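## Task

Pick up the duct tape roll sitting on the cart's upper tray and place it on the shaft of a peg on the wall facing the supply shelves, so that the peg's tip pokes out through the roll. The robot must not topple or finish leaning, or the task fails.

## Robot and tools

ROBOT. A Dexmate Vega on a three-wheeled base. Its torso folds in a Z through three joints: torso_hip_rad, torso_knee_rad and torso_waist_rad. It has two 7-joint arms with two-finger grippers and a head with pan plus two tilts. From above in its start posture it is 0.70 m long and 0.63 m wide (0.91 m with arms folded), and its front edge sits 0.35 m ahead of the base origin. Cameras: head_camera (896x560), left_wrist_camera and right_wrist_camera (672x420 each). Loose objects may occasionally get a brief nudge from outside.

FRAMES. All positions are in metres. Base frame: origin on the floor on the centre line, 0.185 m behind the front axle (the turning point); x forward, y left, z up. The chest point, left_hand and right_hand are reported in this frame. A hand point lies between the fingers, 0.033 m back from the closed tips. The fingers run along its z axis and close along its y axis, and the back of the hand (camera side) faces -x. Printed hand positions get less accurate at long reach. The odometry frame is the base frame as it was at scene start. base_odometry counts wheel turns only, so slipping shows up as travel. Heading is in rad, positive to the left. turned_by_wheels and turned_by_imu give the rotation since the previous result. base_tilt is in degrees: forward and right are positive, with roughly 2 degrees of bias.

move. One action per call. An action is "base", "joints" or both, optionally with "speeds" or "min_time_s". Alternatively it is "target" on its own. "cameras" picks which images come back: names, ["all"] or []. If it is left out, all images come back for an empty call and none for an action. A move with no action just reports state and images.
- base: exactly one key, each an offset from where the base last reported itself. translate_m drives straight, forward positive, -2 to 2 m. strafe_m drives sideways, left positive, -2 to 2 m, and heading may drift about 0.02 rad. rotate_rad turns on the spot, counter-clockwise positive, -3.2 to 3.2 rad. The front wheels steer before moving, which takes about 0.5 s and up to 1.1 s.
- joints: absolute targets in rad, by name. Torso ranges: hip 0 to 1.57, knee 0 to 3.141, waist -1.57 to 1.57. The chest tilts forward by knee minus hip minus waist. Presets as (hip, knee, waist): stand 0.469, 1.617, 1.048 (the start); stand_high 0.78, 1.57, 0.44; lean_20 0.52, 1.05, 0.18; lean_45 0.52, 1.05, -0.26; low_lean_45 0, 0, -0.79. Fold the arms before going to low_lean_45. Left arm ranges: shoulder_pitch ±3.041 (positive lowers the arm); shoulder_yaw -0.423 to 1.523; upper_arm_roll ±3.041; elbow -3.041 to 0.214 (negative bends it); forearm_roll ±3.041; wrist_pitch ±1.366 (positive tips down); wrist_yaw -1.348 to 1.087. The right arm mirrors the left: shoulder_pitch negative lowers, shoulder_yaw -1.523 to 0.423, wrist_pitch negative tips down, wrist_yaw -1.087 to 1.348. Grippers take each finger's angle, 0 (closed) to 0.785. Pad gap at the hand point is about 0.24 x angle - 0.002 m, and a gripper's angle does not reveal whether it is holding something. Folded arm values, in the order shoulder_pitch, shoulder_yaw, upper_arm_roll, elbow, forearm_roll, wrist_pitch, wrist_yaw: left 1, 0.5, -0.6, -2.5, 0, -0.9, 0; right -1, -0.5, 0.6, -2.5, 0, 0.9, 0. Head: pan ±2.792 (positive left), head_tilt ±1.483, head_camera_tilt -1.483 to 1.378 (positive looks down).
- target: one absolute hand pose in the base frame. Keys: side ("left"/"right"); x, y, z from -3 to 3 m; pitch_deg from -30 to 95 (90 means fingers down, 0 means level); heading_deg (0 means fingers forward, counter-clockwise positive); roll_deg (defaults to 0, jaw level; positive turns clockwise as seen from behind). Heading and roll accept -360 to 360. line_only true means the move is refused unless it can be a straight line. The checks consider the robot only, not the room. The base must be still. A move can be a straight line of up to 45 cm; otherwise it becomes an arc that can swing the elbow wide.
- speeds: lowers the top speed for this action only. translate_m and strafe_m take 0.04 to 0.3 m/s; rotate_rad takes 0.1 to 0.6 rad/s.
- min_time_s: 0.1 to 8 s, the minimum duration for arm and head motions.

RESULTS. "move" reads done, or otherwise the worst status. base_status, joint_status and the *_hand_status fields: reached (at rest within 10 mm and 2 degrees); short (how far off; on "short (part of ...)" resend the same target); refused (with a reason); off_target; contact_stop (the arm or group halts and drops its targets); time_out; not_followed or "joint command not followed" (an arm collision check held it back); limit_stop_at_motor_heat. on_its_own lists what the robot did without being told. If turned_by_imu exceeds 0.03 rad after a straight or sideways drive, the base probably hit something. A refused call cancels the later move, wait and finished_scene calls in the same reply.

wait: seconds, 0 to 10; returns the state. zoom_image: camera plus region [x0, y0, x1, y1] in pixels, from the top-left, at most 504x504. finished_scene: scene, the current scene's number. Call it only once the roll rests on the peg without help.

AVOID. Tipping the robot, which is unrecoverable. Arms hitting or pressing on each other, including a gripper closing on the other hand. Arms swinging into the torso, head or base under "joints". Hanging arms while leaning, which strike the base. Driving into furniture: the base does not stop, it just stalls. Dropping the roll or releasing it while it moves. Slamming or shoving hard. Contact torque at the load limits (shoulders 130, upper_arm_roll and elbow 69.6, forearm and wrist joints 21.7 N m), which freezes the arm for 10 s. Motor heat: a warning comes at 65 °C and a 30 to 60 s stop at 80 °C. Pull away right after any contact stop. The scene keeps running while you think.

Each tool is called after "Call:" in YAML: its name, and indented under it one key for each argument.

## Session

Call:
move:
  cameras: ["head_camera"]

Call:
move:
  joints: {"head_pan_rad": 1.5}
  cameras: ["head_camera"]

Call:
move:
  joints: {"head_pan_rad": -1.5}
  cameras: ["head_camera"]

Call:
move:
  joints: {"head_pan_rad": -2.75}
  cameras: ["head_camera"]

Scene clock: 0.00 s.
Joint torques (N m): no reading
Motor temperatures (°C): left_arm=[34 33 34 32 38 36 39] | right_arm=[33 31 39 34 36 33 38]
base_odometry: x=+0.000 y=+0.000 heading=+0.000
turned_by_wheels: +0.000
turned_by_imu: +0.000
base_tilt: forward=-0.6 right=-0.8
base_status: not commanded
joint_positions: torso_hip_rad=+0.469 torso_knee_rad=+1.617 torso_waist_rad=+1.048 left_shoulder_pitch_rad=+2.186 left_shoulder_yaw_rad=-0.019 left_upper_arm_roll_rad=+0.011 left_elbow_rad=-1.089 left_forearm_roll_rad=+0.007 left_wrist_pitch_rad=-0.506 left_wrist_yaw_rad=+0.006 left_gripper_rad=+0.005 right_shoulder_pitch_rad=-2.207 right_shoulder_yaw_rad=+0.005 right_upper_arm_roll_rad=+0.012 right_elbow_rad=-1.097 right_forearm_roll_rad=-0.016 right_wrist_pitch_rad=+0.483 right_wrist_yaw_rad=+0.008 right_gripper_rad=+0.005 head_pan_rad=+0.000 head_tilt_rad=+0.000 head_camera_tilt_rad=+0.000
joint_status: not commanded
chest: x=-0.0111 y=+0.0000 z=+1.4155 quat_wxyz=(+0.999, +0.000, +0.050, +0.000) (m; base frame)
left_hand: x=+0.2055 y=+0.2144 z=+0.6069 quat_wxyz=(+0.426, -0.005, +0.905, -0.006) pitch_deg=+39.6 heading_deg=-0.5 roll_deg=-1.1 back=up (m; base frame)
right_hand: x=+0.1864 y=-0.2297 z=+0.5983 quat_wxyz=(+0.409, -0.005, +0.912, +0.000) pitch_deg=+41.7 heading_deg=+0.3 roll_deg=-0.4 back=up (m; base frame)
pictures: head_camera

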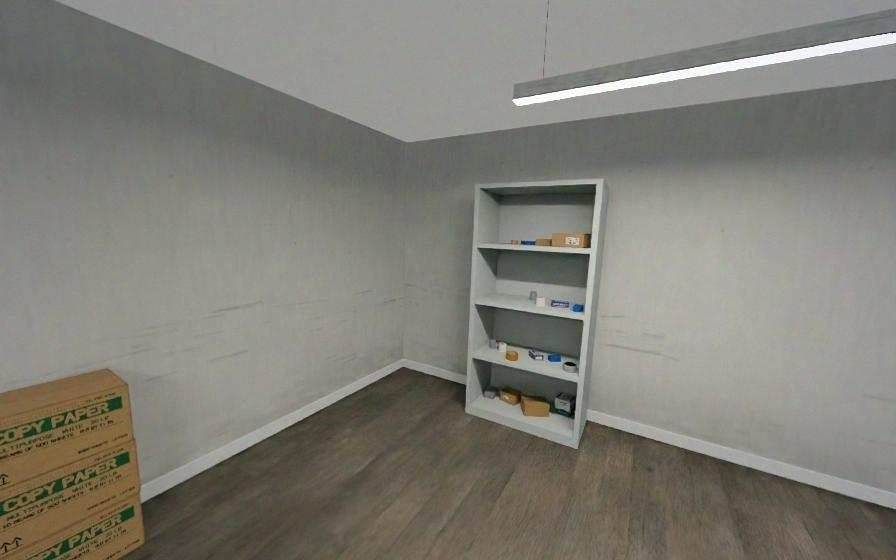

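Scene clock: 1.67 s.
Joint torques (N m): left_arm=[6.29 -2.26 1.48 -2.66 0.38 -2.08 0.6] | right_arm=[-5.59 1.59 0.36 -1.87 0.04 1.78 -0.09]
move: done
base_odometry: x=+0.000 y=+0.000 heading=+0.000
turned_by_wheels: +0.000
turned_by_imu: +0.000
base_tilt: forward=-0.7 right=-0.9
base_status: not commanded
joint_positions: torso_hip_rad=+0.469 torso_knee_rad=+1.617 torso_waist_rad=+1.048 left_shoulder_pitch_rad=+2.186 left_shoulder_yaw_rad=-0.019 left_upper_arm_roll_rad=+0.011 left_elbow_rad=-1.089 left_forearm_roll_rad=+0.007 left_wrist_pitch_rad=-0.506 left_wrist_yaw_rad=+0.006 left_gripper_rad=+0.005 right_shoulder_pitch_rad=-2.207 right_shoulder_yaw_rad=+0.005 right_upper_arm_roll_rad=+0.012 right_elbow_rad=-1.097 right_forearm_roll_rad=-0.016 right_wrist_pitch_rad=+0.483 right_wrist_yaw_rad=+0.008 right_gripper_rad=+0.005 head_pan_rad=+1.499 head_tilt_rad=+0.000 head_camera_tilt_rad=+0.000
joint_status: all done
chest: x=-0.0111 y=+0.0000 z=+1.4155 quat_wxyz=(+0.999, +0.000, +0.050, +0.000) (m; base frame)
left_hand: x=+0.2055 y=+0.2144 z=+0.6069 quat_wxyz=(+0.426, -0.005, +0.905, -0.006) pitch_deg=+39.6 heading_deg=-0.5 roll_deg=-1.1 back=up (m; base frame)
right_hand: x=+0.1864 y=-0.2297 z=+0.5983 quat_wxyz=(+0.409, -0.005, +0.912, +0.000) pitch_deg=+41.7 heading_deg=+0.3 roll_deg=-0.4 back=up (m; base frame)
pictures: head_camera
camera_calibration:
head_camera: T_world_to_cam=[[0.993278, -0.093671, -0.0680097, 0.202422], [-0.0717846, -0.0375335, -0.996714, 1.50926], [0.0908106, 0.994895, -0.0440054, 0.0357149], [0, 0, 0, 1]] pos_world=[-0.0959633, 0.0400764, 1.51964]

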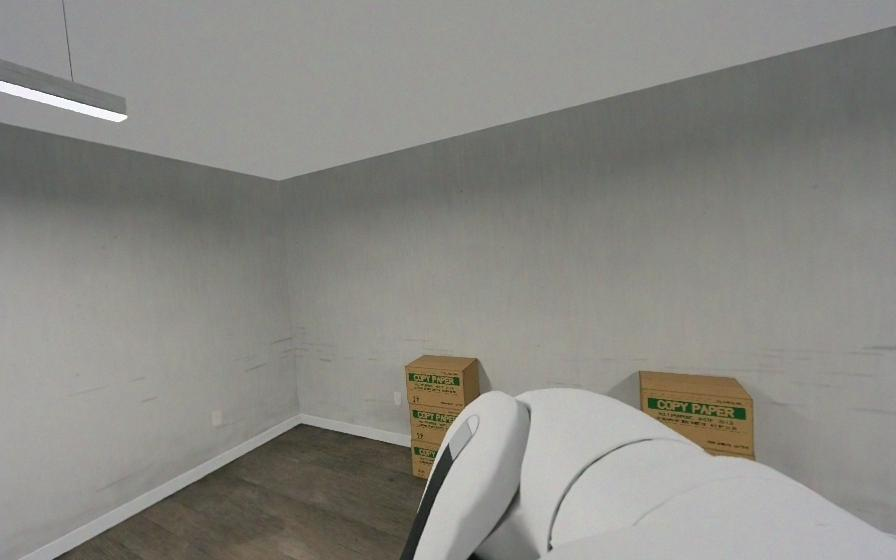

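Scene clock: 4.33 s.
Joint torques (N m): left_arm=[6.85 -0.2 1.84 -2.26 -0.14 -1.37 0] | right_arm=[-6.91 0.14 -0.33 -2.08 0.01 2.52 -0.11]
move: done
base_odometry: x=+0.000 y=+0.000 heading=+0.000
turned_by_wheels: +0.000
turned_by_imu: +0.000
base_tilt: forward=-0.6 right=-0.7
base_status: not commanded
joint_positions: torso_hip_rad=+0.469 torso_knee_rad=+1.617 torso_waist_rad=+1.048 left_shoulder_pitch_rad=+2.186 left_shoulder_yaw_rad=-0.019 left_upper_arm_roll_rad=+0.011 left_elbow_rad=-1.089 left_forearm_roll_rad=+0.007 left_wrist_pitch_rad=-0.506 left_wrist_yaw_rad=+0.006 left_gripper_rad=+0.005 right_shoulder_pitch_rad=-2.207 right_shoulder_yaw_rad=+0.005 right_upper_arm_roll_rad=+0.012 right_elbow_rad=-1.097 right_forearm_roll_rad=-0.016 right_wrist_pitch_rad=+0.483 right_wrist_yaw_rad=+0.008 right_gripper_rad=+0.005 head_pan_rad=-1.499 head_tilt_rad=+0.000 head_camera_tilt_rad=+0.000
joint_status: all done
chest: x=-0.0111 y=+0.0000 z=+1.4155 quat_wxyz=(+0.999, +0.000, +0.050, +0.000) (m; base frame)
left_hand: x=+0.2055 y=+0.2144 z=+0.6069 quat_wxyz=(+0.426, -0.005, +0.905, -0.006) pitch_deg=+39.6 heading_deg=-0.5 roll_deg=-1.1 back=up (m; base frame)
right_hand: x=+0.1864 y=-0.2297 z=+0.5983 quat_wxyz=(+0.409, -0.005, +0.912, +0.000) pitch_deg=+41.7 heading_deg=+0.3 roll_deg=-0.4 back=up (m; base frame)
pictures: head_camera
camera_calibration:
head_camera: T_world_to_cam=[[-0.990168, -0.0489895, 0.131022, -0.24786], [-0.132718, 0.0331224, -0.9906, 1.49543], [0.0441893, -0.99825, -0.0392986, 0.0250985], [0, 0, 0, 1]] pos_world=[-0.0480605, -0.0366203, 1.51484]

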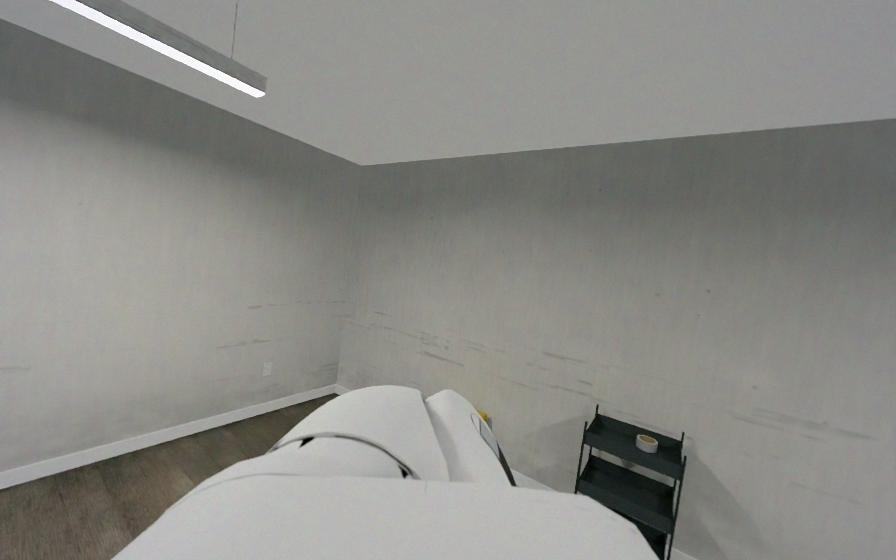

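Scene clock: 5.83 s.
Joint torques (N m): left_arm=[3.59 2 0.54 -1.16 0.49 -2.22 0.05] | right_arm=[-5.9 1.75 0.04 -1.86 -0.05 2.86 0.04]
move: done
base_odometry: x=+0.000 y=+0.000 heading=+0.000
turned_by_wheels: +0.000
turned_by_imu: +0.000
base_tilt: forward=-0.6 right=-0.8
base_status: not commanded
joint_positions: torso_hip_rad=+0.469 torso_knee_rad=+1.617 torso_waist_rad=+1.048 left_shoulder_pitch_rad=+2.186 left_shoulder_yaw_rad=-0.019 left_upper_arm_roll_rad=+0.011 left_elbow_rad=-1.089 left_forearm_roll_rad=+0.007 left_wrist_pitch_rad=-0.506 left_wrist_yaw_rad=+0.006 left_gripper_rad=+0.005 right_shoulder_pitch_rad=-2.207 right_shoulder_yaw_rad=+0.005 right_upper_arm_roll_rad=+0.012 right_elbow_rad=-1.097 right_forearm_roll_rad=-0.016 right_wrist_pitch_rad=+0.483 right_wrist_yaw_rad=+0.008 right_gripper_rad=+0.005 head_pan_rad=-2.749 head_tilt_rad=+0.000 head_camera_tilt_rad=+0.000
joint_status: all done
chest: x=-0.0111 y=+0.0000 z=+1.4155 quat_wxyz=(+0.999, +0.000, +0.050, +0.000) (m; base frame)
left_hand: x=+0.2055 y=+0.2144 z=+0.6069 quat_wxyz=(+0.426, -0.005, +0.905, -0.006) pitch_deg=+39.6 heading_deg=-0.5 roll_deg=-1.1 back=up (m; base frame)
right_hand: x=+0.1864 y=-0.2297 z=+0.5983 quat_wxyz=(+0.409, -0.005, +0.912, +0.000) pitch_deg=+41.7 heading_deg=+0.3 roll_deg=-0.4 back=up (m; base frame)
pictures: head_camera
camera_calibration:
head_camera: T_world_to_cam=[[-0.356301, 0.931933, 0.0674599, -0.104082], [-0.0788589, 0.041948, -0.996003, 1.5077], [-0.931037, -0.360197, 0.058545, -0.196314], [0, 0, 0, 1]] pos_world=[-0.100964, -0.0369594, 1.52019]

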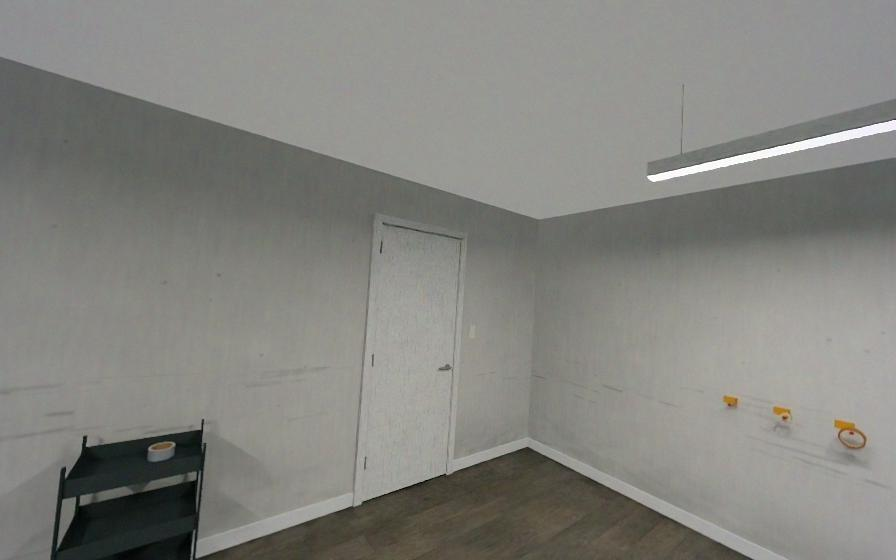

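Call:
zoom_image:
  camera: "head_camera"
  region: [700, 370, 896, 480]

Call:
zoom_image:
  camera: "head_camera"
  region: [40, 400, 240, 560]

Call:
move:
  joints: {"head_pan_rad": 2.75}
  cameras: ["head_camera"]

Scaled by 2.571 from the camera's 896x560 image, which has a finer 960x600 frame.

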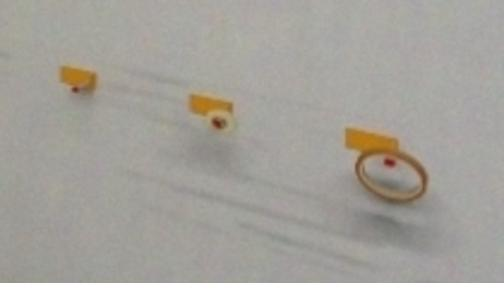

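Scaled by 2.520 from the camera's 896x560 image, which has a finer 960x600 frame.

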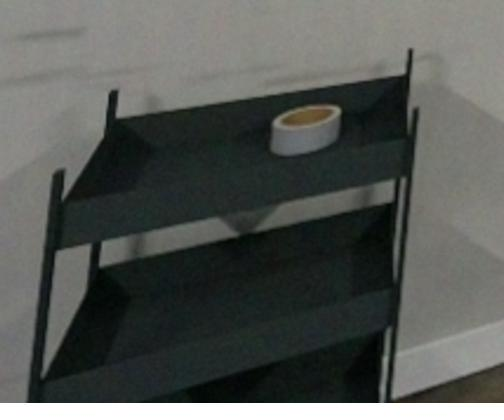

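Scene clock: 13.60 s.
Joint torques (N m): left_arm=[7.45 -0.57 1.97 -1.24 -0.13 -2.14 0.82] | right_arm=[-5.78 1.66 0.14 -2.84 -0.08 2.37 -0.23]
move: done
base_odometry: x=+0.000 y=+0.000 heading=+0.000
turned_by_wheels: +0.000
turned_by_imu: -0.001
base_tilt: forward=-0.6 right=-0.8
base_status: not commanded
joint_positions: torso_hip_rad=+0.469 torso_knee_rad=+1.617 torso_waist_rad=+1.048 left_shoulder_pitch_rad=+2.186 left_shoulder_yaw_rad=-0.019 left_upper_arm_roll_rad=+0.011 left_elbow_rad=-1.089 left_forearm_roll_rad=+0.007 left_wrist_pitch_rad=-0.506 left_wrist_yaw_rad=+0.006 left_gripper_rad=+0.005 right_shoulder_pitch_rad=-2.207 right_shoulder_yaw_rad=+0.005 right_upper_arm_roll_rad=+0.012 right_elbow_rad=-1.097 right_forearm_roll_rad=-0.016 right_wrist_pitch_rad=+0.483 right_wrist_yaw_rad=+0.008 right_gripper_rad=+0.005 head_pan_rad=+2.749 head_tilt_rad=+0.000 head_camera_tilt_rad=+0.000
joint_status: all done
chest: x=-0.0111 y=+0.0000 z=+1.4155 quat_wxyz=(+0.999, +0.000, +0.050, +0.000) (m; base frame)
left_hand: x=+0.2055 y=+0.2144 z=+0.6069 quat_wxyz=(+0.426, -0.005, +0.905, -0.006) pitch_deg=+39.6 heading_deg=-0.5 roll_deg=-1.1 back=up (m; base frame)
right_hand: x=+0.1864 y=-0.2297 z=+0.5983 quat_wxyz=(+0.409, -0.005, +0.912, +0.000) pitch_deg=+41.7 heading_deg=+0.3 roll_deg=-0.4 back=up (m; base frame)
pictures: head_camera
camera_calibration:
head_camera: T_world_to_cam=[[0.403767, 0.914819, -0.00886249, 0.0685926], [-0.0554961, 0.0148222, -0.998349, 1.51299], [-0.913177, 0.403592, 0.0567536, -0.192261], [0, 0, 0, 1]] pos_world=[-0.119299, -0.00758061, 1.52201]

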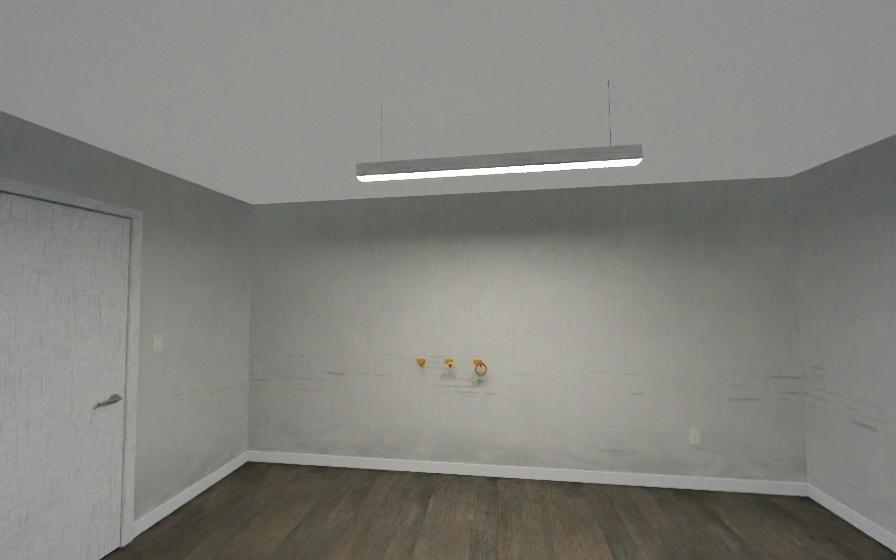

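Call:
move:
  base: {"rotate_rad": -2.134}
  joints: {"head_pan_rad": 0, "head_camera_tilt_rad": 0.35}
  cameras: ["head_camera"]

Call:
move:
  base: {"translate_m": 1.1}
  joints: {"head_camera_tilt_rad": 0.6}
  cameras: ["head_camera"]

Scene clock: 50.13 s.
Joint torques (N m): left_arm=[7.37 0.32 1.2 -2.93 1.34 -2.19 -0.6] | right_arm=[-5.22 1.56 -0.48 -2.55 0.03 2.88 -0.02]
move: done
base_odometry: x=+0.001 y=+0.002 heading=-2.137
turned_by_wheels: -2.136
turned_by_imu: -2.129
base_tilt: forward=-0.5 right=-0.8
base_status: done
joint_positions: torso_hip_rad=+0.469 torso_knee_rad=+1.617 torso_waist_rad=+1.048 left_shoulder_pitch_rad=+2.186 left_shoulder_yaw_rad=-0.019 left_upper_arm_roll_rad=+0.011 left_elbow_rad=-1.089 left_forearm_roll_rad=+0.007 left_wrist_pitch_rad=-0.506 left_wrist_yaw_rad=+0.006 left_gripper_rad=+0.005 right_shoulder_pitch_rad=-2.207 right_shoulder_yaw_rad=+0.005 right_upper_arm_roll_rad=+0.012 right_elbow_rad=-1.097 right_forearm_roll_rad=-0.016 right_wrist_pitch_rad=+0.483 right_wrist_yaw_rad=+0.008 right_gripper_rad=+0.005 head_pan_rad=+0.001 head_tilt_rad=+0.000 head_camera_tilt_rad=+0.349
joint_status: all done
chest: x=-0.0111 y=+0.0000 z=+1.4155 quat_wxyz=(+0.999, +0.000, +0.050, +0.000) (m; base frame)
left_hand: x=+0.2055 y=+0.2144 z=+0.6069 quat_wxyz=(+0.426, -0.005, +0.905, -0.006) pitch_deg=+39.6 heading_deg=-0.5 roll_deg=-1.1 back=up (m; base frame)
right_hand: x=+0.1864 y=-0.2297 z=+0.5983 quat_wxyz=(+0.409, -0.005, +0.912, +0.000) pitch_deg=+41.7 heading_deg=+0.3 roll_deg=-0.4 back=up (m; base frame)
pictures: head_camera
camera_calibration:
head_camera: T_world_to_cam=[[-0.00586166, -0.999259, 0.0380287, -0.0329404], [-0.46582, -0.0309226, -0.884339, 1.31187], [0.88486, -0.0228982, -0.465294, 0.722477], [0, 0, 0, 1]] pos_world=[-0.0283886, 0.0241939, 1.49755]

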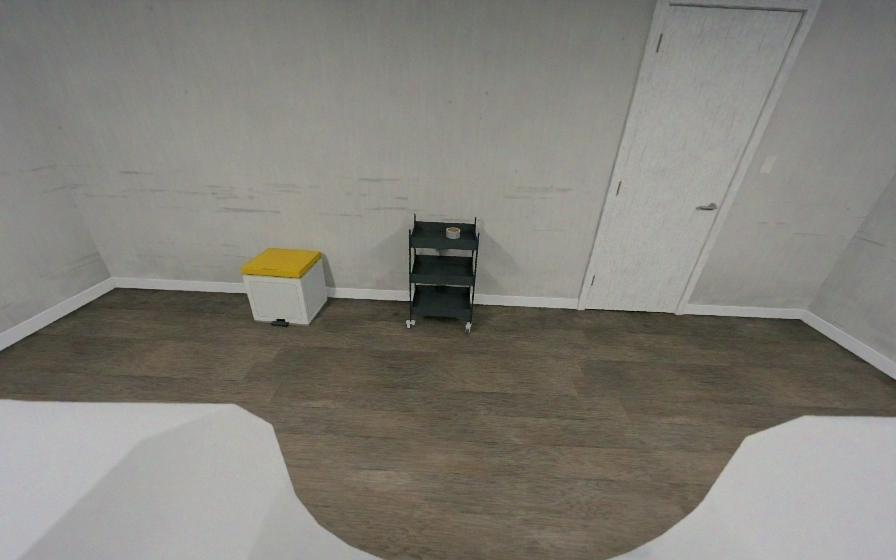

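Scene clock: 55.63 s.
Joint torques (N m): left_arm=[3.02 1.55 0.83 -2.16 -0.72 -1.96 0.18] | right_arm=[-5.94 0.32 0 -2.31 0 2.64 -0.03]
move: done
base_odometry: x=-0.591 y=-0.925 heading=-2.138
turned_by_wheels: -0.002
turned_by_imu: -0.008
base_tilt: forward=-0.6 right=-0.8
base_status: done
joint_positions: torso_hip_rad=+0.469 torso_knee_rad=+1.617 torso_waist_rad=+1.048 left_shoulder_pitch_rad=+2.186 left_shoulder_yaw_rad=-0.019 left_upper_arm_roll_rad=+0.011 left_elbow_rad=-1.089 left_forearm_roll_rad=+0.007 left_wrist_pitch_rad=-0.506 left_wrist_yaw_rad=+0.006 left_gripper_rad=+0.005 right_shoulder_pitch_rad=-2.207 right_shoulder_yaw_rad=+0.005 right_upper_arm_roll_rad=+0.012 right_elbow_rad=-1.097 right_forearm_roll_rad=-0.016 right_wrist_pitch_rad=+0.483 right_wrist_yaw_rad=+0.008 right_gripper_rad=+0.005 head_pan_rad=+0.001 head_tilt_rad=+0.000 head_camera_tilt_rad=+0.599
joint_status: all done
chest: x=-0.0111 y=+0.0000 z=+1.4155 quat_wxyz=(+0.999, +0.000, +0.050, +0.000) (m; base frame)
left_hand: x=+0.2055 y=+0.2144 z=+0.6069 quat_wxyz=(+0.425, -0.005, +0.905, -0.006) pitch_deg=+39.6 heading_deg=-0.5 roll_deg=-1.1 back=up (m; base frame)
right_hand: x=+0.1864 y=-0.2297 z=+0.5983 quat_wxyz=(+0.409, -0.005, +0.912, +0.000) pitch_deg=+41.7 heading_deg=+0.3 roll_deg=-0.4 back=up (m; base frame)
pictures: head_camera
camera_calibration:
head_camera: T_world_to_cam=[[0.00372445, -0.999254, 0.0384382, -0.0327957], [-0.670168, -0.0310235, -0.741561, 1.08417], [0.7422, -0.0229982, -0.669783, 1.01438], [0, 0, 0, 1]] pos_world=[-0.0261791, 0.0241923, 1.48465]

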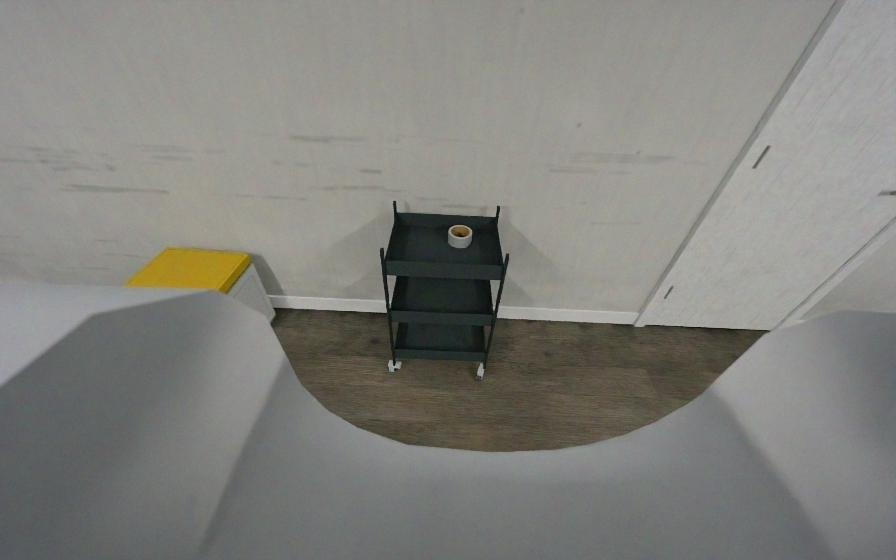

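Call:
move:
  target: {"side":"right","x":0.5,"y":-0.15,"z":1.0,"pitch_deg":80,"heading_deg":0}
  cameras: ["head_camera"]

Call:
zoom_image:
  camera: "head_camera"
  region: [370, 190, 530, 290]

Scene clock: 68.30 s.
Joint torques (N m): left_arm=[5.88 -2.28 1.32 -2.91 0.63 -2.21 0.12] | right_arm=[-5.13 0.87 0.28 -2.36 -0.05 2.91 -0.12]
move: refused
base_odometry: x=-0.591 y=-0.925 heading=-2.138
turned_by_wheels: +0.000
turned_by_imu: +0.000
base_tilt: forward=-0.5 right=-0.8
base_status: not commanded
joint_positions: torso_hip_rad=+0.469 torso_knee_rad=+1.617 torso_waist_rad=+1.048 left_shoulder_pitch_rad=+2.186 left_shoulder_yaw_rad=-0.019 left_upper_arm_roll_rad=+0.011 left_elbow_rad=-1.089 left_forearm_roll_rad=+0.007 left_wrist_pitch_rad=-0.506 left_wrist_yaw_rad=+0.006 left_gripper_rad=+0.005 right_shoulder_pitch_rad=-2.207 right_shoulder_yaw_rad=+0.005 right_upper_arm_roll_rad=+0.012 right_elbow_rad=-1.097 right_forearm_roll_rad=-0.016 right_wrist_pitch_rad=+0.483 right_wrist_yaw_rad=+0.008 right_gripper_rad=+0.005 head_pan_rad=+0.001 head_tilt_rad=+0.000 head_camera_tilt_rad=+0.599
joint_status: not commanded
chest: x=-0.0111 y=+0.0000 z=+1.4155 quat_wxyz=(+0.999, +0.000, +0.050, +0.000) (m; base frame)
left_hand: x=+0.2055 y=+0.2144 z=+0.6069 quat_wxyz=(+0.425, -0.005, +0.905, -0.006) pitch_deg=+39.6 heading_deg=-0.5 roll_deg=-1.1 back=up (m; base frame)
right_hand: x=+0.1864 y=-0.2297 z=+0.5983 quat_wxyz=(+0.409, -0.005, +0.912, +0.000) pitch_deg=+41.7 heading_deg=+0.3 roll_deg=-0.4 back=up (m; base frame)
right_hand_status: refused: neither the straight line nor an arc passes: the way is over 45 cm, too long for a line; the best arc brings the right forearm within 1.9 cm of the torso (limit 2.0). Nothing moved.
pictures: head_camera
camera_calibration:
head_camera: T_world_to_cam=[[0.00372445, -0.999254, 0.0384382, -0.0327957], [-0.670168, -0.0310235, -0.741561, 1.08417], [0.7422, -0.0229982, -0.669783, 1.01438], [0, 0, 0, 1]] pos_world=[-0.0261791, 0.0241923, 1.48465]

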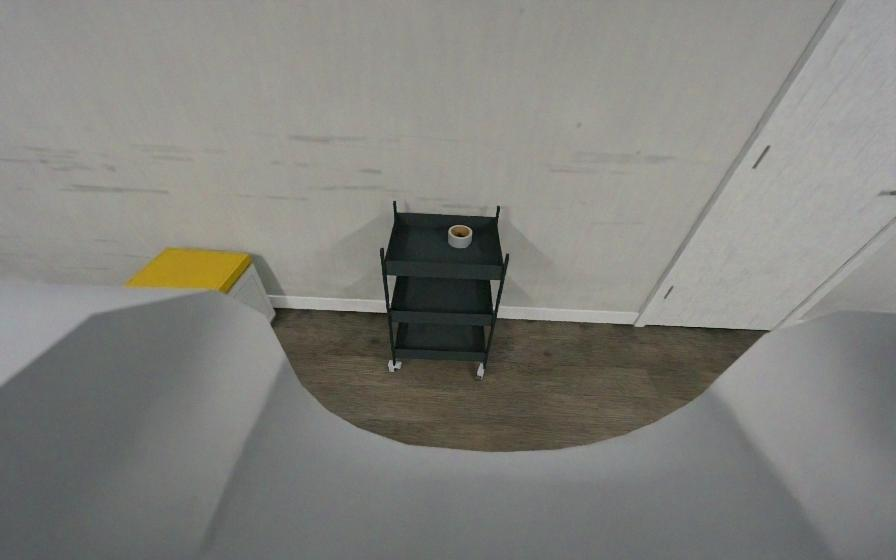

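Scaled by 3.150 from the camera's 896x560 image, which has a finer 960x600 frame.

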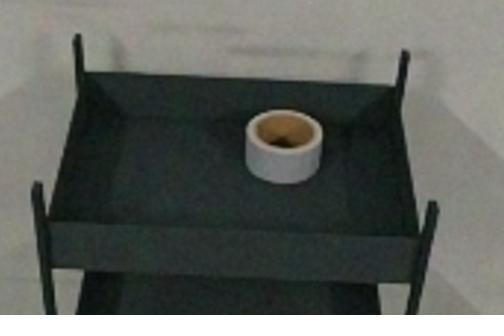

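Call:
move:
  target: {"side":"right","x":0.42,"y":-0.3,"z":0.9,"pitch_deg":45,"heading_deg":0}

Call:
move:
  target: {"side":"right","x":0.55,"y":-0.16,"z":0.98,"pitch_deg":80,"heading_deg":0}
  cameras: ["head_camera","right_wrist_camera"]

Scene clock: 78.80 s.
Joint torques (N m): left_arm=[5.57 2.25 -0.04 -2.4 -0.14 -2.21 0.07] | right_arm=[12.56 -4.33 4.86 -6.97 0.26 2.13 0.3]
move: done
base_odometry: x=-0.591 y=-0.925 heading=-2.138
turned_by_wheels: +0.000
turned_by_imu: -0.001
base_tilt: forward=-0.6 right=-0.8
base_status: not commanded
joint_positions: torso_hip_rad=+0.469 torso_knee_rad=+1.617 torso_waist_rad=+1.048 left_shoulder_pitch_rad=+2.186 left_shoulder_yaw_rad=-0.019 left_upper_arm_roll_rad=+0.011 left_elbow_rad=-1.089 left_forearm_roll_rad=+0.007 left_wrist_pitch_rad=-0.506 left_wrist_yaw_rad=+0.006 left_gripper_rad=+0.005 right_shoulder_pitch_rad=-2.056 right_shoulder_yaw_rad=-0.109 right_upper_arm_roll_rad=+0.229 right_elbow_rad=-2.540 right_forearm_roll_rad=+0.157 right_wrist_pitch_rad=-1.186 right_wrist_yaw_rad=+0.101 right_gripper_rad=+0.005 head_pan_rad=+0.001 head_tilt_rad=+0.000 head_camera_tilt_rad=+0.599
joint_status: not commanded
chest: x=-0.0111 y=+0.0000 z=+1.4155 quat_wxyz=(+0.999, +0.000, +0.050, +0.000) (m; base frame)
left_hand: x=+0.2055 y=+0.2144 z=+0.6069 quat_wxyz=(+0.425, -0.005, +0.905, -0.006) pitch_deg=+39.6 heading_deg=-0.5 roll_deg=-1.1 back=up (m; base frame)
right_hand: x=+0.4193 y=-0.2997 z=+0.8989 quat_wxyz=(+0.382, +0.000, +0.924, +0.000) pitch_deg=+45.0 heading_deg=+0.0 roll_deg=+0.0 back=up (m; base frame)
right_hand_status: reached (straight line, planned for 6.1 s): 1 mm and 0.0 deg off.
pictures: none

Scene clock: 86.67 s.
Joint torques (N m): left_arm=[6.71 0.3 3.08 -2.58 -0.1 -1.96 0.08] | right_arm=[33.18 -0.66 4.55 1.2 0.42 -0.55 -0.15]
move: done
base_odometry: x=-0.591 y=-0.925 heading=-2.138
turned_by_wheels: +0.000
turned_by_imu: -0.001
base_tilt: forward=-0.5 right=-0.9
base_status: not commanded
joint_positions: torso_hip_rad=+0.469 torso_knee_rad=+1.617 torso_waist_rad=+1.048 left_shoulder_pitch_rad=+2.186 left_shoulder_yaw_rad=-0.019 left_upper_arm_roll_rad=+0.011 left_elbow_rad=-1.089 left_forearm_roll_rad=+0.007 left_wrist_pitch_rad=-0.506 left_wrist_yaw_rad=+0.006 left_gripper_rad=+0.005 right_shoulder_pitch_rad=-0.185 right_shoulder_yaw_rad=-0.760 right_upper_arm_roll_rad=-1.389 right_elbow_rad=-1.528 right_forearm_roll_rad=-0.480 right_wrist_pitch_rad=+0.795 right_wrist_yaw_rad=+1.345 right_gripper_rad=+0.005 head_pan_rad=+0.001 head_tilt_rad=+0.000 head_camera_tilt_rad=+0.599
joint_status: not commanded
chest: x=-0.0111 y=+0.0000 z=+1.4155 quat_wxyz=(+0.999, +0.000, +0.050, +0.000) (m; base frame)
left_hand: x=+0.2055 y=+0.2144 z=+0.6069 quat_wxyz=(+0.425, -0.005, +0.905, -0.006) pitch_deg=+39.6 heading_deg=-0.5 roll_deg=-1.1 back=up (m; base frame)
right_hand: x=+0.5490 y=-0.1562 z=+0.9794 quat_wxyz=(+0.004, -0.996, +0.001, -0.086) pitch_deg=+80.1 heading_deg=+2.6 roll_deg=+2.7 (m; base frame)
right_hand_status: reached (checked arc [a long move; over the whole arc the hand travels 1.20 m to end 0.21 m from its start, up to 0.43 m off the straight line; right_wrist_pitch_rad turns most, 1.98 rad; on the way or at its end the hand turns up to 180 deg from its attitude at the start], planned for 6.5 s): 4 mm and 0.5 deg off.
pictures: head_camera, right_wrist_camera
camera_calibration:
head_camera: T_world_to_cam=[[0.00372445, -0.999254, 0.0384382, -0.0327957], [-0.670168, -0.0310235, -0.741561, 1.08417], [0.7422, -0.0229982, -0.669783, 1.01438], [0, 0, 0, 1]] pos_world=[-0.0261791, 0.0241923, 1.48465]
right_wrist_camera: T_world_to_cam=[[0.00883662, 0.999341, -0.0352125, 0.190104], [0.959098, 0.00149335, 0.283069, -0.750511], [0.282935, -0.0362736, -0.958453, 0.93438], [0, 0, 0, 1]] pos_world=[0.453765, -0.154965, 1.1147]

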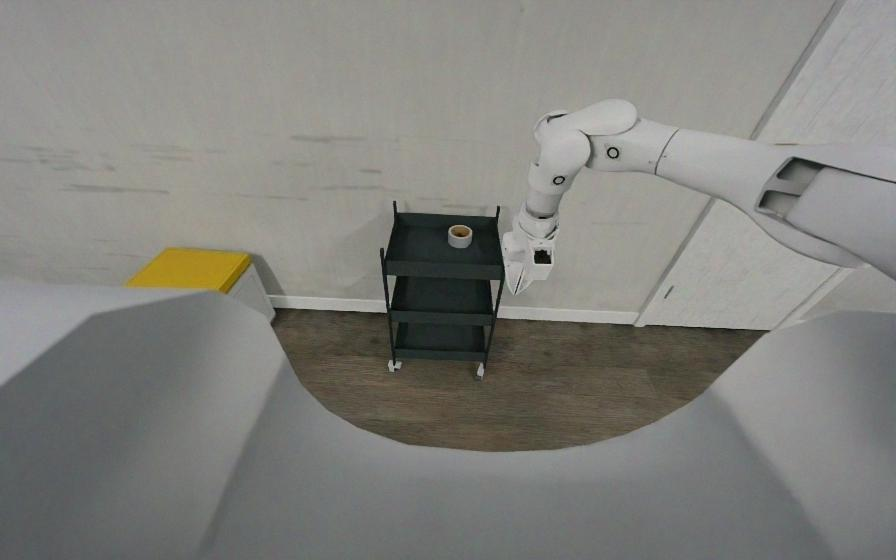

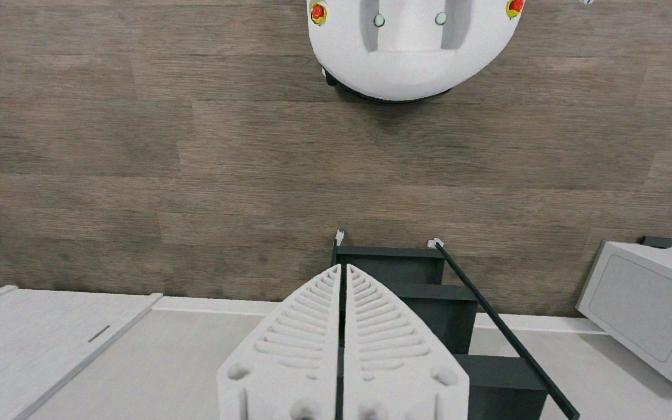

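Call:
move:
  target: {"side":"right","x":0.45,"y":-0.3,"z":0.9,"pitch_deg":45,"heading_deg":0}

Call:
move:
  target: {"side":"right","x":0.63,"y":-0.2,"z":0.85,"pitch_deg":60,"heading_deg":0,"line_only":true}

Call:
move:
  target: {"side":"right","x":0.67,"y":-0.15,"z":0.8,"pitch_deg":85,"heading_deg":0,"line_only":true}
  cameras: ["head_camera","right_wrist_camera"]

Scene clock: 102.33 s.
Joint torques (N m): left_arm=[6.3 2.77 1.3 -4.4 0.95 -2.56 -0.02] | right_arm=[23.65 0.08 1.45 -4.79 -1.31 -2.04 -0.13]
move: done
base_odometry: x=-0.591 y=-0.925 heading=-2.138
turned_by_wheels: +0.000
turned_by_imu: -0.001
base_tilt: forward=-0.6 right=-0.9
base_status: not commanded
joint_positions: torso_hip_rad=+0.469 torso_knee_rad=+1.617 torso_waist_rad=+1.048 left_shoulder_pitch_rad=+2.186 left_shoulder_yaw_rad=-0.019 left_upper_arm_roll_rad=+0.011 left_elbow_rad=-1.089 left_forearm_roll_rad=+0.007 left_wrist_pitch_rad=-0.506 left_wrist_yaw_rad=+0.006 left_gripper_rad=+0.005 right_shoulder_pitch_rad=+0.246 right_shoulder_yaw_rad=-1.521 right_upper_arm_roll_rad=-2.773 right_elbow_rad=-2.322 right_forearm_roll_rad=-1.729 right_wrist_pitch_rad=-0.222 right_wrist_yaw_rad=+0.797 right_gripper_rad=+0.005 head_pan_rad=+0.001 head_tilt_rad=+0.000 head_camera_tilt_rad=+0.599
joint_status: not commanded
chest: x=-0.0111 y=+0.0000 z=+1.4155 quat_wxyz=(+0.999, +0.000, +0.050, +0.000) (m; base frame)
left_hand: x=+0.2055 y=+0.2144 z=+0.6069 quat_wxyz=(+0.425, -0.005, +0.905, -0.006) pitch_deg=+39.6 heading_deg=-0.5 roll_deg=-1.1 back=up (m; base frame)
right_hand: x=+0.4506 y=-0.3015 z=+0.8993 quat_wxyz=(-0.002, -0.924, +0.000, -0.382) pitch_deg=+45.1 heading_deg=-0.3 roll_deg=-0.3 back=down (m; base frame)
right_hand_status: reached (checked arc [no straight line was possible; over the whole arc the hand travels 0.40 m to end 0.19 m from its start, up to 0.13 m off the straight line; right_upper_arm_roll_rad turns most, 1.39 rad; on the way or at its end the hand turns up to 35 deg from its attitude at the start], planned for 4.7 s): 2 mm and 0.3 deg off.
pictures: none

Scene clock: 107.27 s.
Joint torques (N m): left_arm=[6.3 -1 1.7 -3.08 -0.59 -1.61 0.2] | right_arm=[12.64 3.82 10.53 2.86 -0.14 -0.06 -0.18]
move: done
base_odometry: x=-0.591 y=-0.925 heading=-2.138
turned_by_wheels: +0.000
turned_by_imu: +0.000
base_tilt: forward=-0.6 right=-0.8
base_status: not commanded
joint_positions: torso_hip_rad=+0.469 torso_knee_rad=+1.617 torso_waist_rad=+1.048 left_shoulder_pitch_rad=+2.186 left_shoulder_yaw_rad=-0.019 left_upper_arm_roll_rad=+0.011 left_elbow_rad=-1.089 left_forearm_roll_rad=+0.007 left_wrist_pitch_rad=-0.506 left_wrist_yaw_rad=+0.006 left_gripper_rad=+0.005 right_shoulder_pitch_rad=+0.087 right_shoulder_yaw_rad=-0.686 right_upper_arm_roll_rad=-2.287 right_elbow_rad=-1.569 right_forearm_roll_rad=-0.842 right_wrist_pitch_rad=+0.075 right_wrist_yaw_rad=+0.624 right_gripper_rad=+0.005 head_pan_rad=+0.001 head_tilt_rad=+0.000 head_camera_tilt_rad=+0.599
joint_status: not commanded
chest: x=-0.0111 y=+0.0000 z=+1.4155 quat_wxyz=(+0.999, +0.000, +0.050, +0.000) (m; base frame)
left_hand: x=+0.2055 y=+0.2144 z=+0.6069 quat_wxyz=(+0.425, -0.005, +0.905, -0.006) pitch_deg=+39.6 heading_deg=-0.5 roll_deg=-1.1 back=up (m; base frame)
right_hand: x=+0.6295 y=-0.2008 z=+0.8502 quat_wxyz=(+0.000, -0.966, +0.000, -0.259) pitch_deg=+59.9 heading_deg=-0.1 roll_deg=-0.1 back=down (m; base frame)
right_hand_status: reached (straight line, planned for 3.6 s): 1 mm and 0.1 deg off.
pictures: none

Scene clock: 107.57 s.
Joint torques (N m): left_arm=[5.48 -1.17 0.58 -1.8 0.03 -1.94 0.41] | right_arm=[12.17 4.3 10.2 2.01 -0.25 -0.97 -0.37]
move: refused
base_odometry: x=-0.591 y=-0.925 heading=-2.138
turned_by_wheels: +0.000
turned_by_imu: +0.000
base_tilt: forward=-0.6 right=-0.7
base_status: not commanded
joint_positions: torso_hip_rad=+0.469 torso_knee_rad=+1.617 torso_waist_rad=+1.048 left_shoulder_pitch_rad=+2.186 left_shoulder_yaw_rad=-0.019 left_upper_arm_roll_rad=+0.011 left_elbow_rad=-1.089 left_forearm_roll_rad=+0.007 left_wrist_pitch_rad=-0.506 left_wrist_yaw_rad=+0.006 left_gripper_rad=+0.005 right_shoulder_pitch_rad=+0.086 right_shoulder_yaw_rad=-0.685 right_upper_arm_roll_rad=-2.287 right_elbow_rad=-1.566 right_forearm_roll_rad=-0.841 right_wrist_pitch_rad=+0.077 right_wrist_yaw_rad=+0.623 right_gripper_rad=+0.005 head_pan_rad=+0.001 head_tilt_rad=+0.000 head_camera_tilt_rad=+0.599
joint_status: not commanded
chest: x=-0.0111 y=+0.0000 z=+1.4155 quat_wxyz=(+0.999, +0.000, +0.050, +0.000) (m; base frame)
left_hand: x=+0.2055 y=+0.2144 z=+0.6069 quat_wxyz=(+0.425, -0.005, +0.905, -0.006) pitch_deg=+39.6 heading_deg=-0.5 roll_deg=-1.1 back=up (m; base frame)
right_hand: x=+0.6298 y=-0.2005 z=+0.8501 quat_wxyz=(+0.000, -0.966, +0.000, -0.259) pitch_deg=+60.0 heading_deg=-0.1 roll_deg=-0.1 back=down (m; base frame)
right_hand_status: refused: no posture of the arm gets there (out of reach): the closest leaves the hand 7.2 cm and 3 deg from the pose. Nothing moved. At pitch 70 a posture exists at this place; the way there is not checked.
pictures: head_camera, right_wrist_camera
camera_calibration:
head_camera: T_world_to_cam=[[0.00372445, -0.999254, 0.0384382, -0.0327957], [-0.670168, -0.0310235, -0.741561, 1.08417], [0.7422, -0.0229982, -0.669783, 1.01438], [0, 0, 0, 1]] pos_world=[-0.0261791, 0.0241923, 1.48465]
right_wrist_camera: T_world_to_cam=[[0.0224044, 0.999007, -0.0385211, 0.22333], [0.80314, 0.00496076, 0.59577, -0.958214], [0.595369, -0.0442858, -0.802231, 0.454804], [0, 0, 0, 1]] pos_world=[0.493801, -0.198213, 0.944335]

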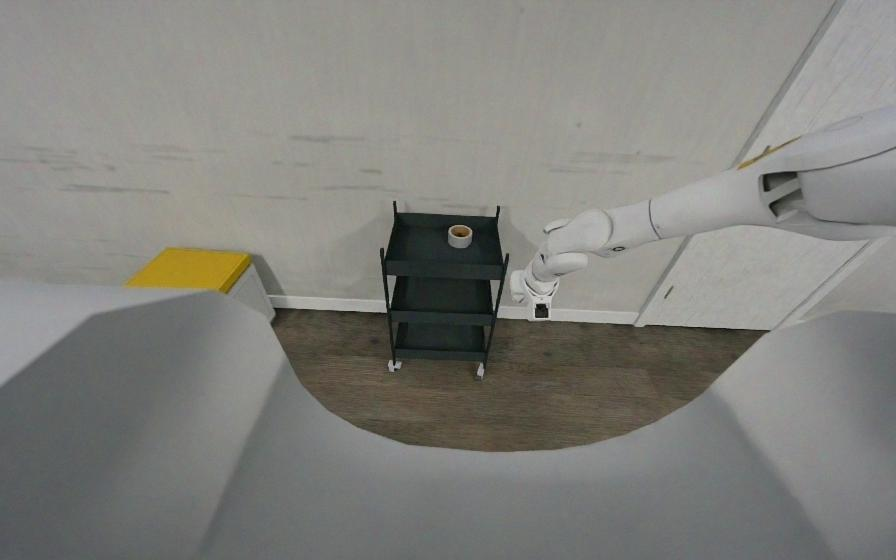

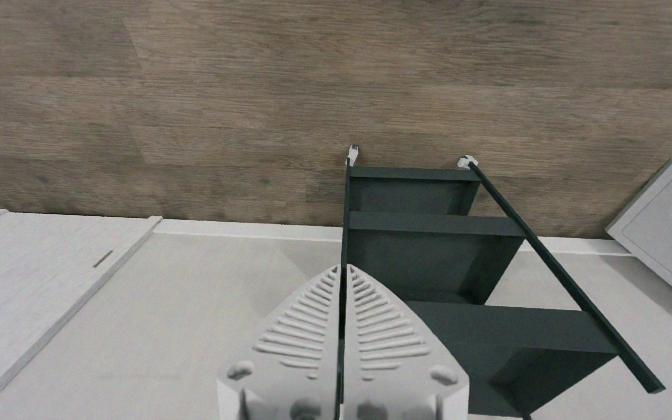

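Call:
move:
  joints: {"torso_hip_rad":0.5,"torso_knee_rad":1.25,"torso_waist_rad":0.4,"head_camera_tilt_rad":0.4}
  cameras: ["head_camera"]

Scene clock: 117.97 s.
Joint torques (N m): left_arm=[12.79 2.31 -0.96 -1.55 -0.07 -0.71 -0.39] | right_arm=[10.89 2.05 8.79 0.41 0.16 0.13 0.03]
move: done
base_odometry: x=-0.591 y=-0.925 heading=-2.138
turned_by_wheels: +0.000
turned_by_imu: -0.001
base_tilt: forward=-0.6 right=-0.8
base_status: not commanded
joint_positions: torso_hip_rad=+0.500 torso_knee_rad=+1.250 torso_waist_rad=+0.400 left_shoulder_pitch_rad=+2.186 left_shoulder_yaw_rad=-0.019 left_upper_arm_roll_rad=+0.011 left_elbow_rad=-1.089 left_forearm_roll_rad=+0.007 left_wrist_pitch_rad=-0.506 left_wrist_yaw_rad=+0.006 left_gripper_rad=+0.005 right_shoulder_pitch_rad=+0.086 right_shoulder_yaw_rad=-0.683 right_upper_arm_roll_rad=-2.286 right_elbow_rad=-1.564 right_forearm_roll_rad=-0.840 right_wrist_pitch_rad=+0.078 right_wrist_yaw_rad=+0.623 right_gripper_rad=+0.005 head_pan_rad=+0.001 head_tilt_rad=+0.000 head_camera_tilt_rad=+0.401
joint_status: all done
chest: x=-0.0609 y=+0.0000 z=+1.3524 quat_wxyz=(+0.985, +0.000, +0.174, +0.000) (m; base frame)
left_hand: x=-0.0510 y=+0.2144 z=+0.5153 quat_wxyz=(+0.309, -0.005, +0.951, -0.006) pitch_deg=+54.0 heading_deg=-0.7 roll_deg=-1.4 back=up (m; base frame)
right_hand: x=+0.4205 y=-0.2002 z=+0.6459 quat_wxyz=(+0.000, -0.991, +0.000, -0.136) pitch_deg=+74.3 heading_deg=-0.1 roll_deg=-0.1 back=down (m; base frame)
pictures: head_camera
camera_calibration:
head_camera: T_world_to_cam=[[0.00562107, -0.999257, 0.0381231, -0.0301477], [-0.707366, -0.0309205, -0.706171, 0.972457], [0.706825, -0.0229975, -0.707014, 1.05446], [0, 0, 0, 1]] pos_world=[-0.0572665, 0.0241935, 1.43339]

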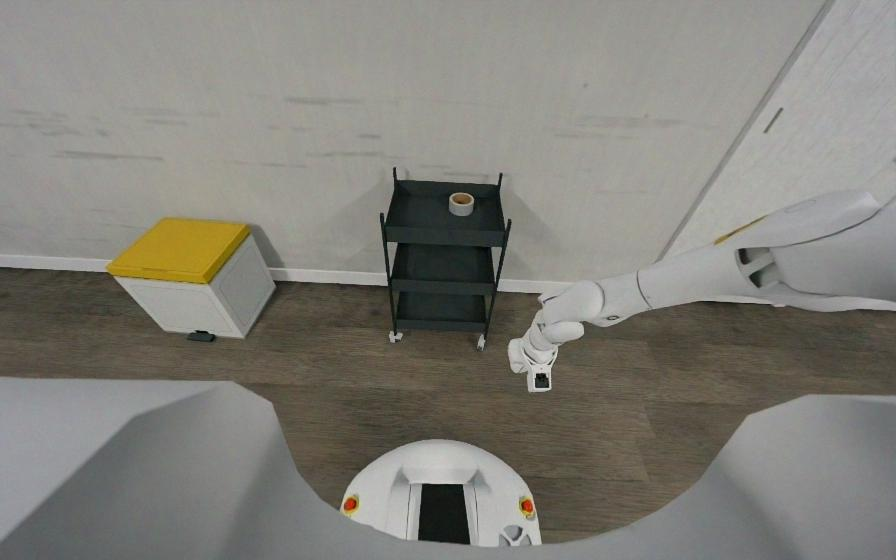

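Call:
move:
  target: {"side":"right","x":0.58,"y":-0.25,"z":0.95,"pitch_deg":50,"heading_deg":0}

Call:
move:
  joints: {"torso_hip_rad":0.5,"torso_knee_rad":1.15,"torso_waist_rad":-0.05,"head_camera_tilt_rad":0.1}
  cameras: ["head_camera","right_wrist_camera"]

Scene clock: 131.90 s.
Joint torques (N m): left_arm=[12.8 2.26 0.55 -1.99 0.28 -1.93 0.41] | right_arm=[30.12 -0.97 11.76 -1.69 -1.08 -1.64 0.05]
move: done
base_odometry: x=-0.591 y=-0.925 heading=-2.138
turned_by_wheels: +0.000
turned_by_imu: -0.001
base_tilt: forward=-0.6 right=-0.8
base_status: not commanded
joint_positions: torso_hip_rad=+0.500 torso_knee_rad=+1.250 torso_waist_rad=+0.400 left_shoulder_pitch_rad=+2.186 left_shoulder_yaw_rad=-0.019 left_upper_arm_roll_rad=+0.011 left_elbow_rad=-1.089 left_forearm_roll_rad=+0.007 left_wrist_pitch_rad=-0.506 left_wrist_yaw_rad=+0.006 left_gripper_rad=+0.005 right_shoulder_pitch_rad=+0.630 right_shoulder_yaw_rad=-1.104 right_upper_arm_roll_rad=-2.284 right_elbow_rad=-2.021 right_forearm_roll_rad=-1.011 right_wrist_pitch_rad=+0.141 right_wrist_yaw_rad=+0.778 right_gripper_rad=+0.005 head_pan_rad=+0.001 head_tilt_rad=+0.000 head_camera_tilt_rad=+0.401
joint_status: not commanded
chest: x=-0.0609 y=+0.0000 z=+1.3524 quat_wxyz=(+0.985, +0.000, +0.174, +0.000) (m; base frame)
left_hand: x=-0.0510 y=+0.2144 z=+0.5153 quat_wxyz=(+0.309, -0.005, +0.951, -0.006) pitch_deg=+54.0 heading_deg=-0.7 roll_deg=-1.4 back=up (m; base frame)
right_hand: x=+0.5786 y=-0.2497 z=+0.9468 quat_wxyz=(+0.000, -0.940, +0.000, -0.340) pitch_deg=+50.3 heading_deg=+0.0 roll_deg=+0.0 back=down (m; base frame)
right_hand_status: reached (straight line, planned for 2.2 s): 3 mm and 0.3 deg off.
pictures: none

Scene clock: 134.87 s.
Joint torques (N m): left_arm=[18.16 -1.03 1.19 1.35 0.22 -0.39 0.25] | right_arm=[27.76 -1.15 9.81 -2.38 -0.71 -0.07 0.07]
move: done
base_odometry: x=-0.591 y=-0.925 heading=-2.138
turned_by_wheels: +0.000
turned_by_imu: +0.000
base_tilt: forward=-0.5 right=-0.8
base_status: not commanded
joint_positions: torso_hip_rad=+0.500 torso_knee_rad=+1.150 torso_waist_rad=-0.050 left_shoulder_pitch_rad=+2.186 left_shoulder_yaw_rad=-0.019 left_upper_arm_roll_rad=+0.011 left_elbow_rad=-1.089 left_forearm_roll_rad=+0.007 left_wrist_pitch_rad=-0.506 left_wrist_yaw_rad=+0.006 left_gripper_rad=+0.005 right_shoulder_pitch_rad=+0.634 right_shoulder_yaw_rad=-1.106 right_upper_arm_roll_rad=-2.283 right_elbow_rad=-2.023 right_forearm_roll_rad=-1.012 right_wrist_pitch_rad=+0.143 right_wrist_yaw_rad=+0.779 right_gripper_rad=+0.005 head_pan_rad=+0.000 head_tilt_rad=+0.000 head_camera_tilt_rad=+0.101
joint_status: all done
chest: x=+0.0499 y=+0.0000 z=+1.2676 quat_wxyz=(+0.939, +0.000, +0.343, +0.000) (m; base frame)
left_hand: x=-0.2278 y=+0.2144 z=+0.4779 quat_wxyz=(+0.139, -0.006, +0.990, -0.005) pitch_deg=+74.0 heading_deg=-1.5 roll_deg=-2.2 back=up (m; base frame)
right_hand: x=+0.5135 y=-0.2501 z=+0.6696 quat_wxyz=(+0.000, -0.985, +0.000, -0.173) pitch_deg=+70.1 heading_deg=+0.0 roll_deg=+0.0 back=down (m; base frame)
pictures: head_camera, right_wrist_camera
camera_calibration:
head_camera: T_world_to_cam=[[0.00737132, -0.999263, 0.0376615, -0.0275787], [-0.741758, -0.0307222, -0.669963, 0.972968], [0.670627, -0.0229972, -0.741438, 0.950657], [0, 0, 0, 1]] pos_world=[0.0843744, 0.0241957, 1.35774]
right_wrist_camera: T_world_to_cam=[[0.0155019, 0.999022, -0.0414166, 0.273997], [0.895408, 0.00456349, 0.445222, -0.703742], [0.444976, -0.0439865, -0.894462, 0.516109], [0, 0, 0, 1]] pos_world=[0.396233, -0.247816, 0.78631]

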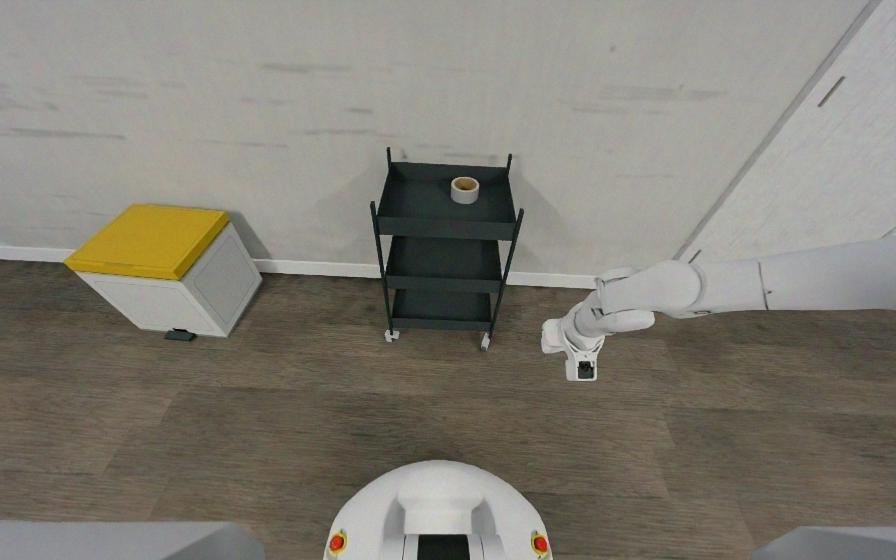

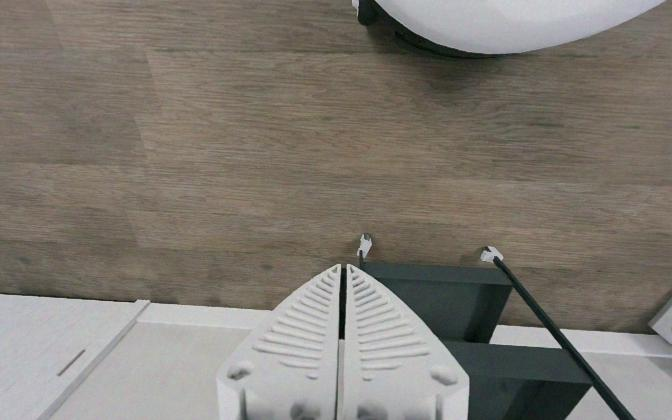

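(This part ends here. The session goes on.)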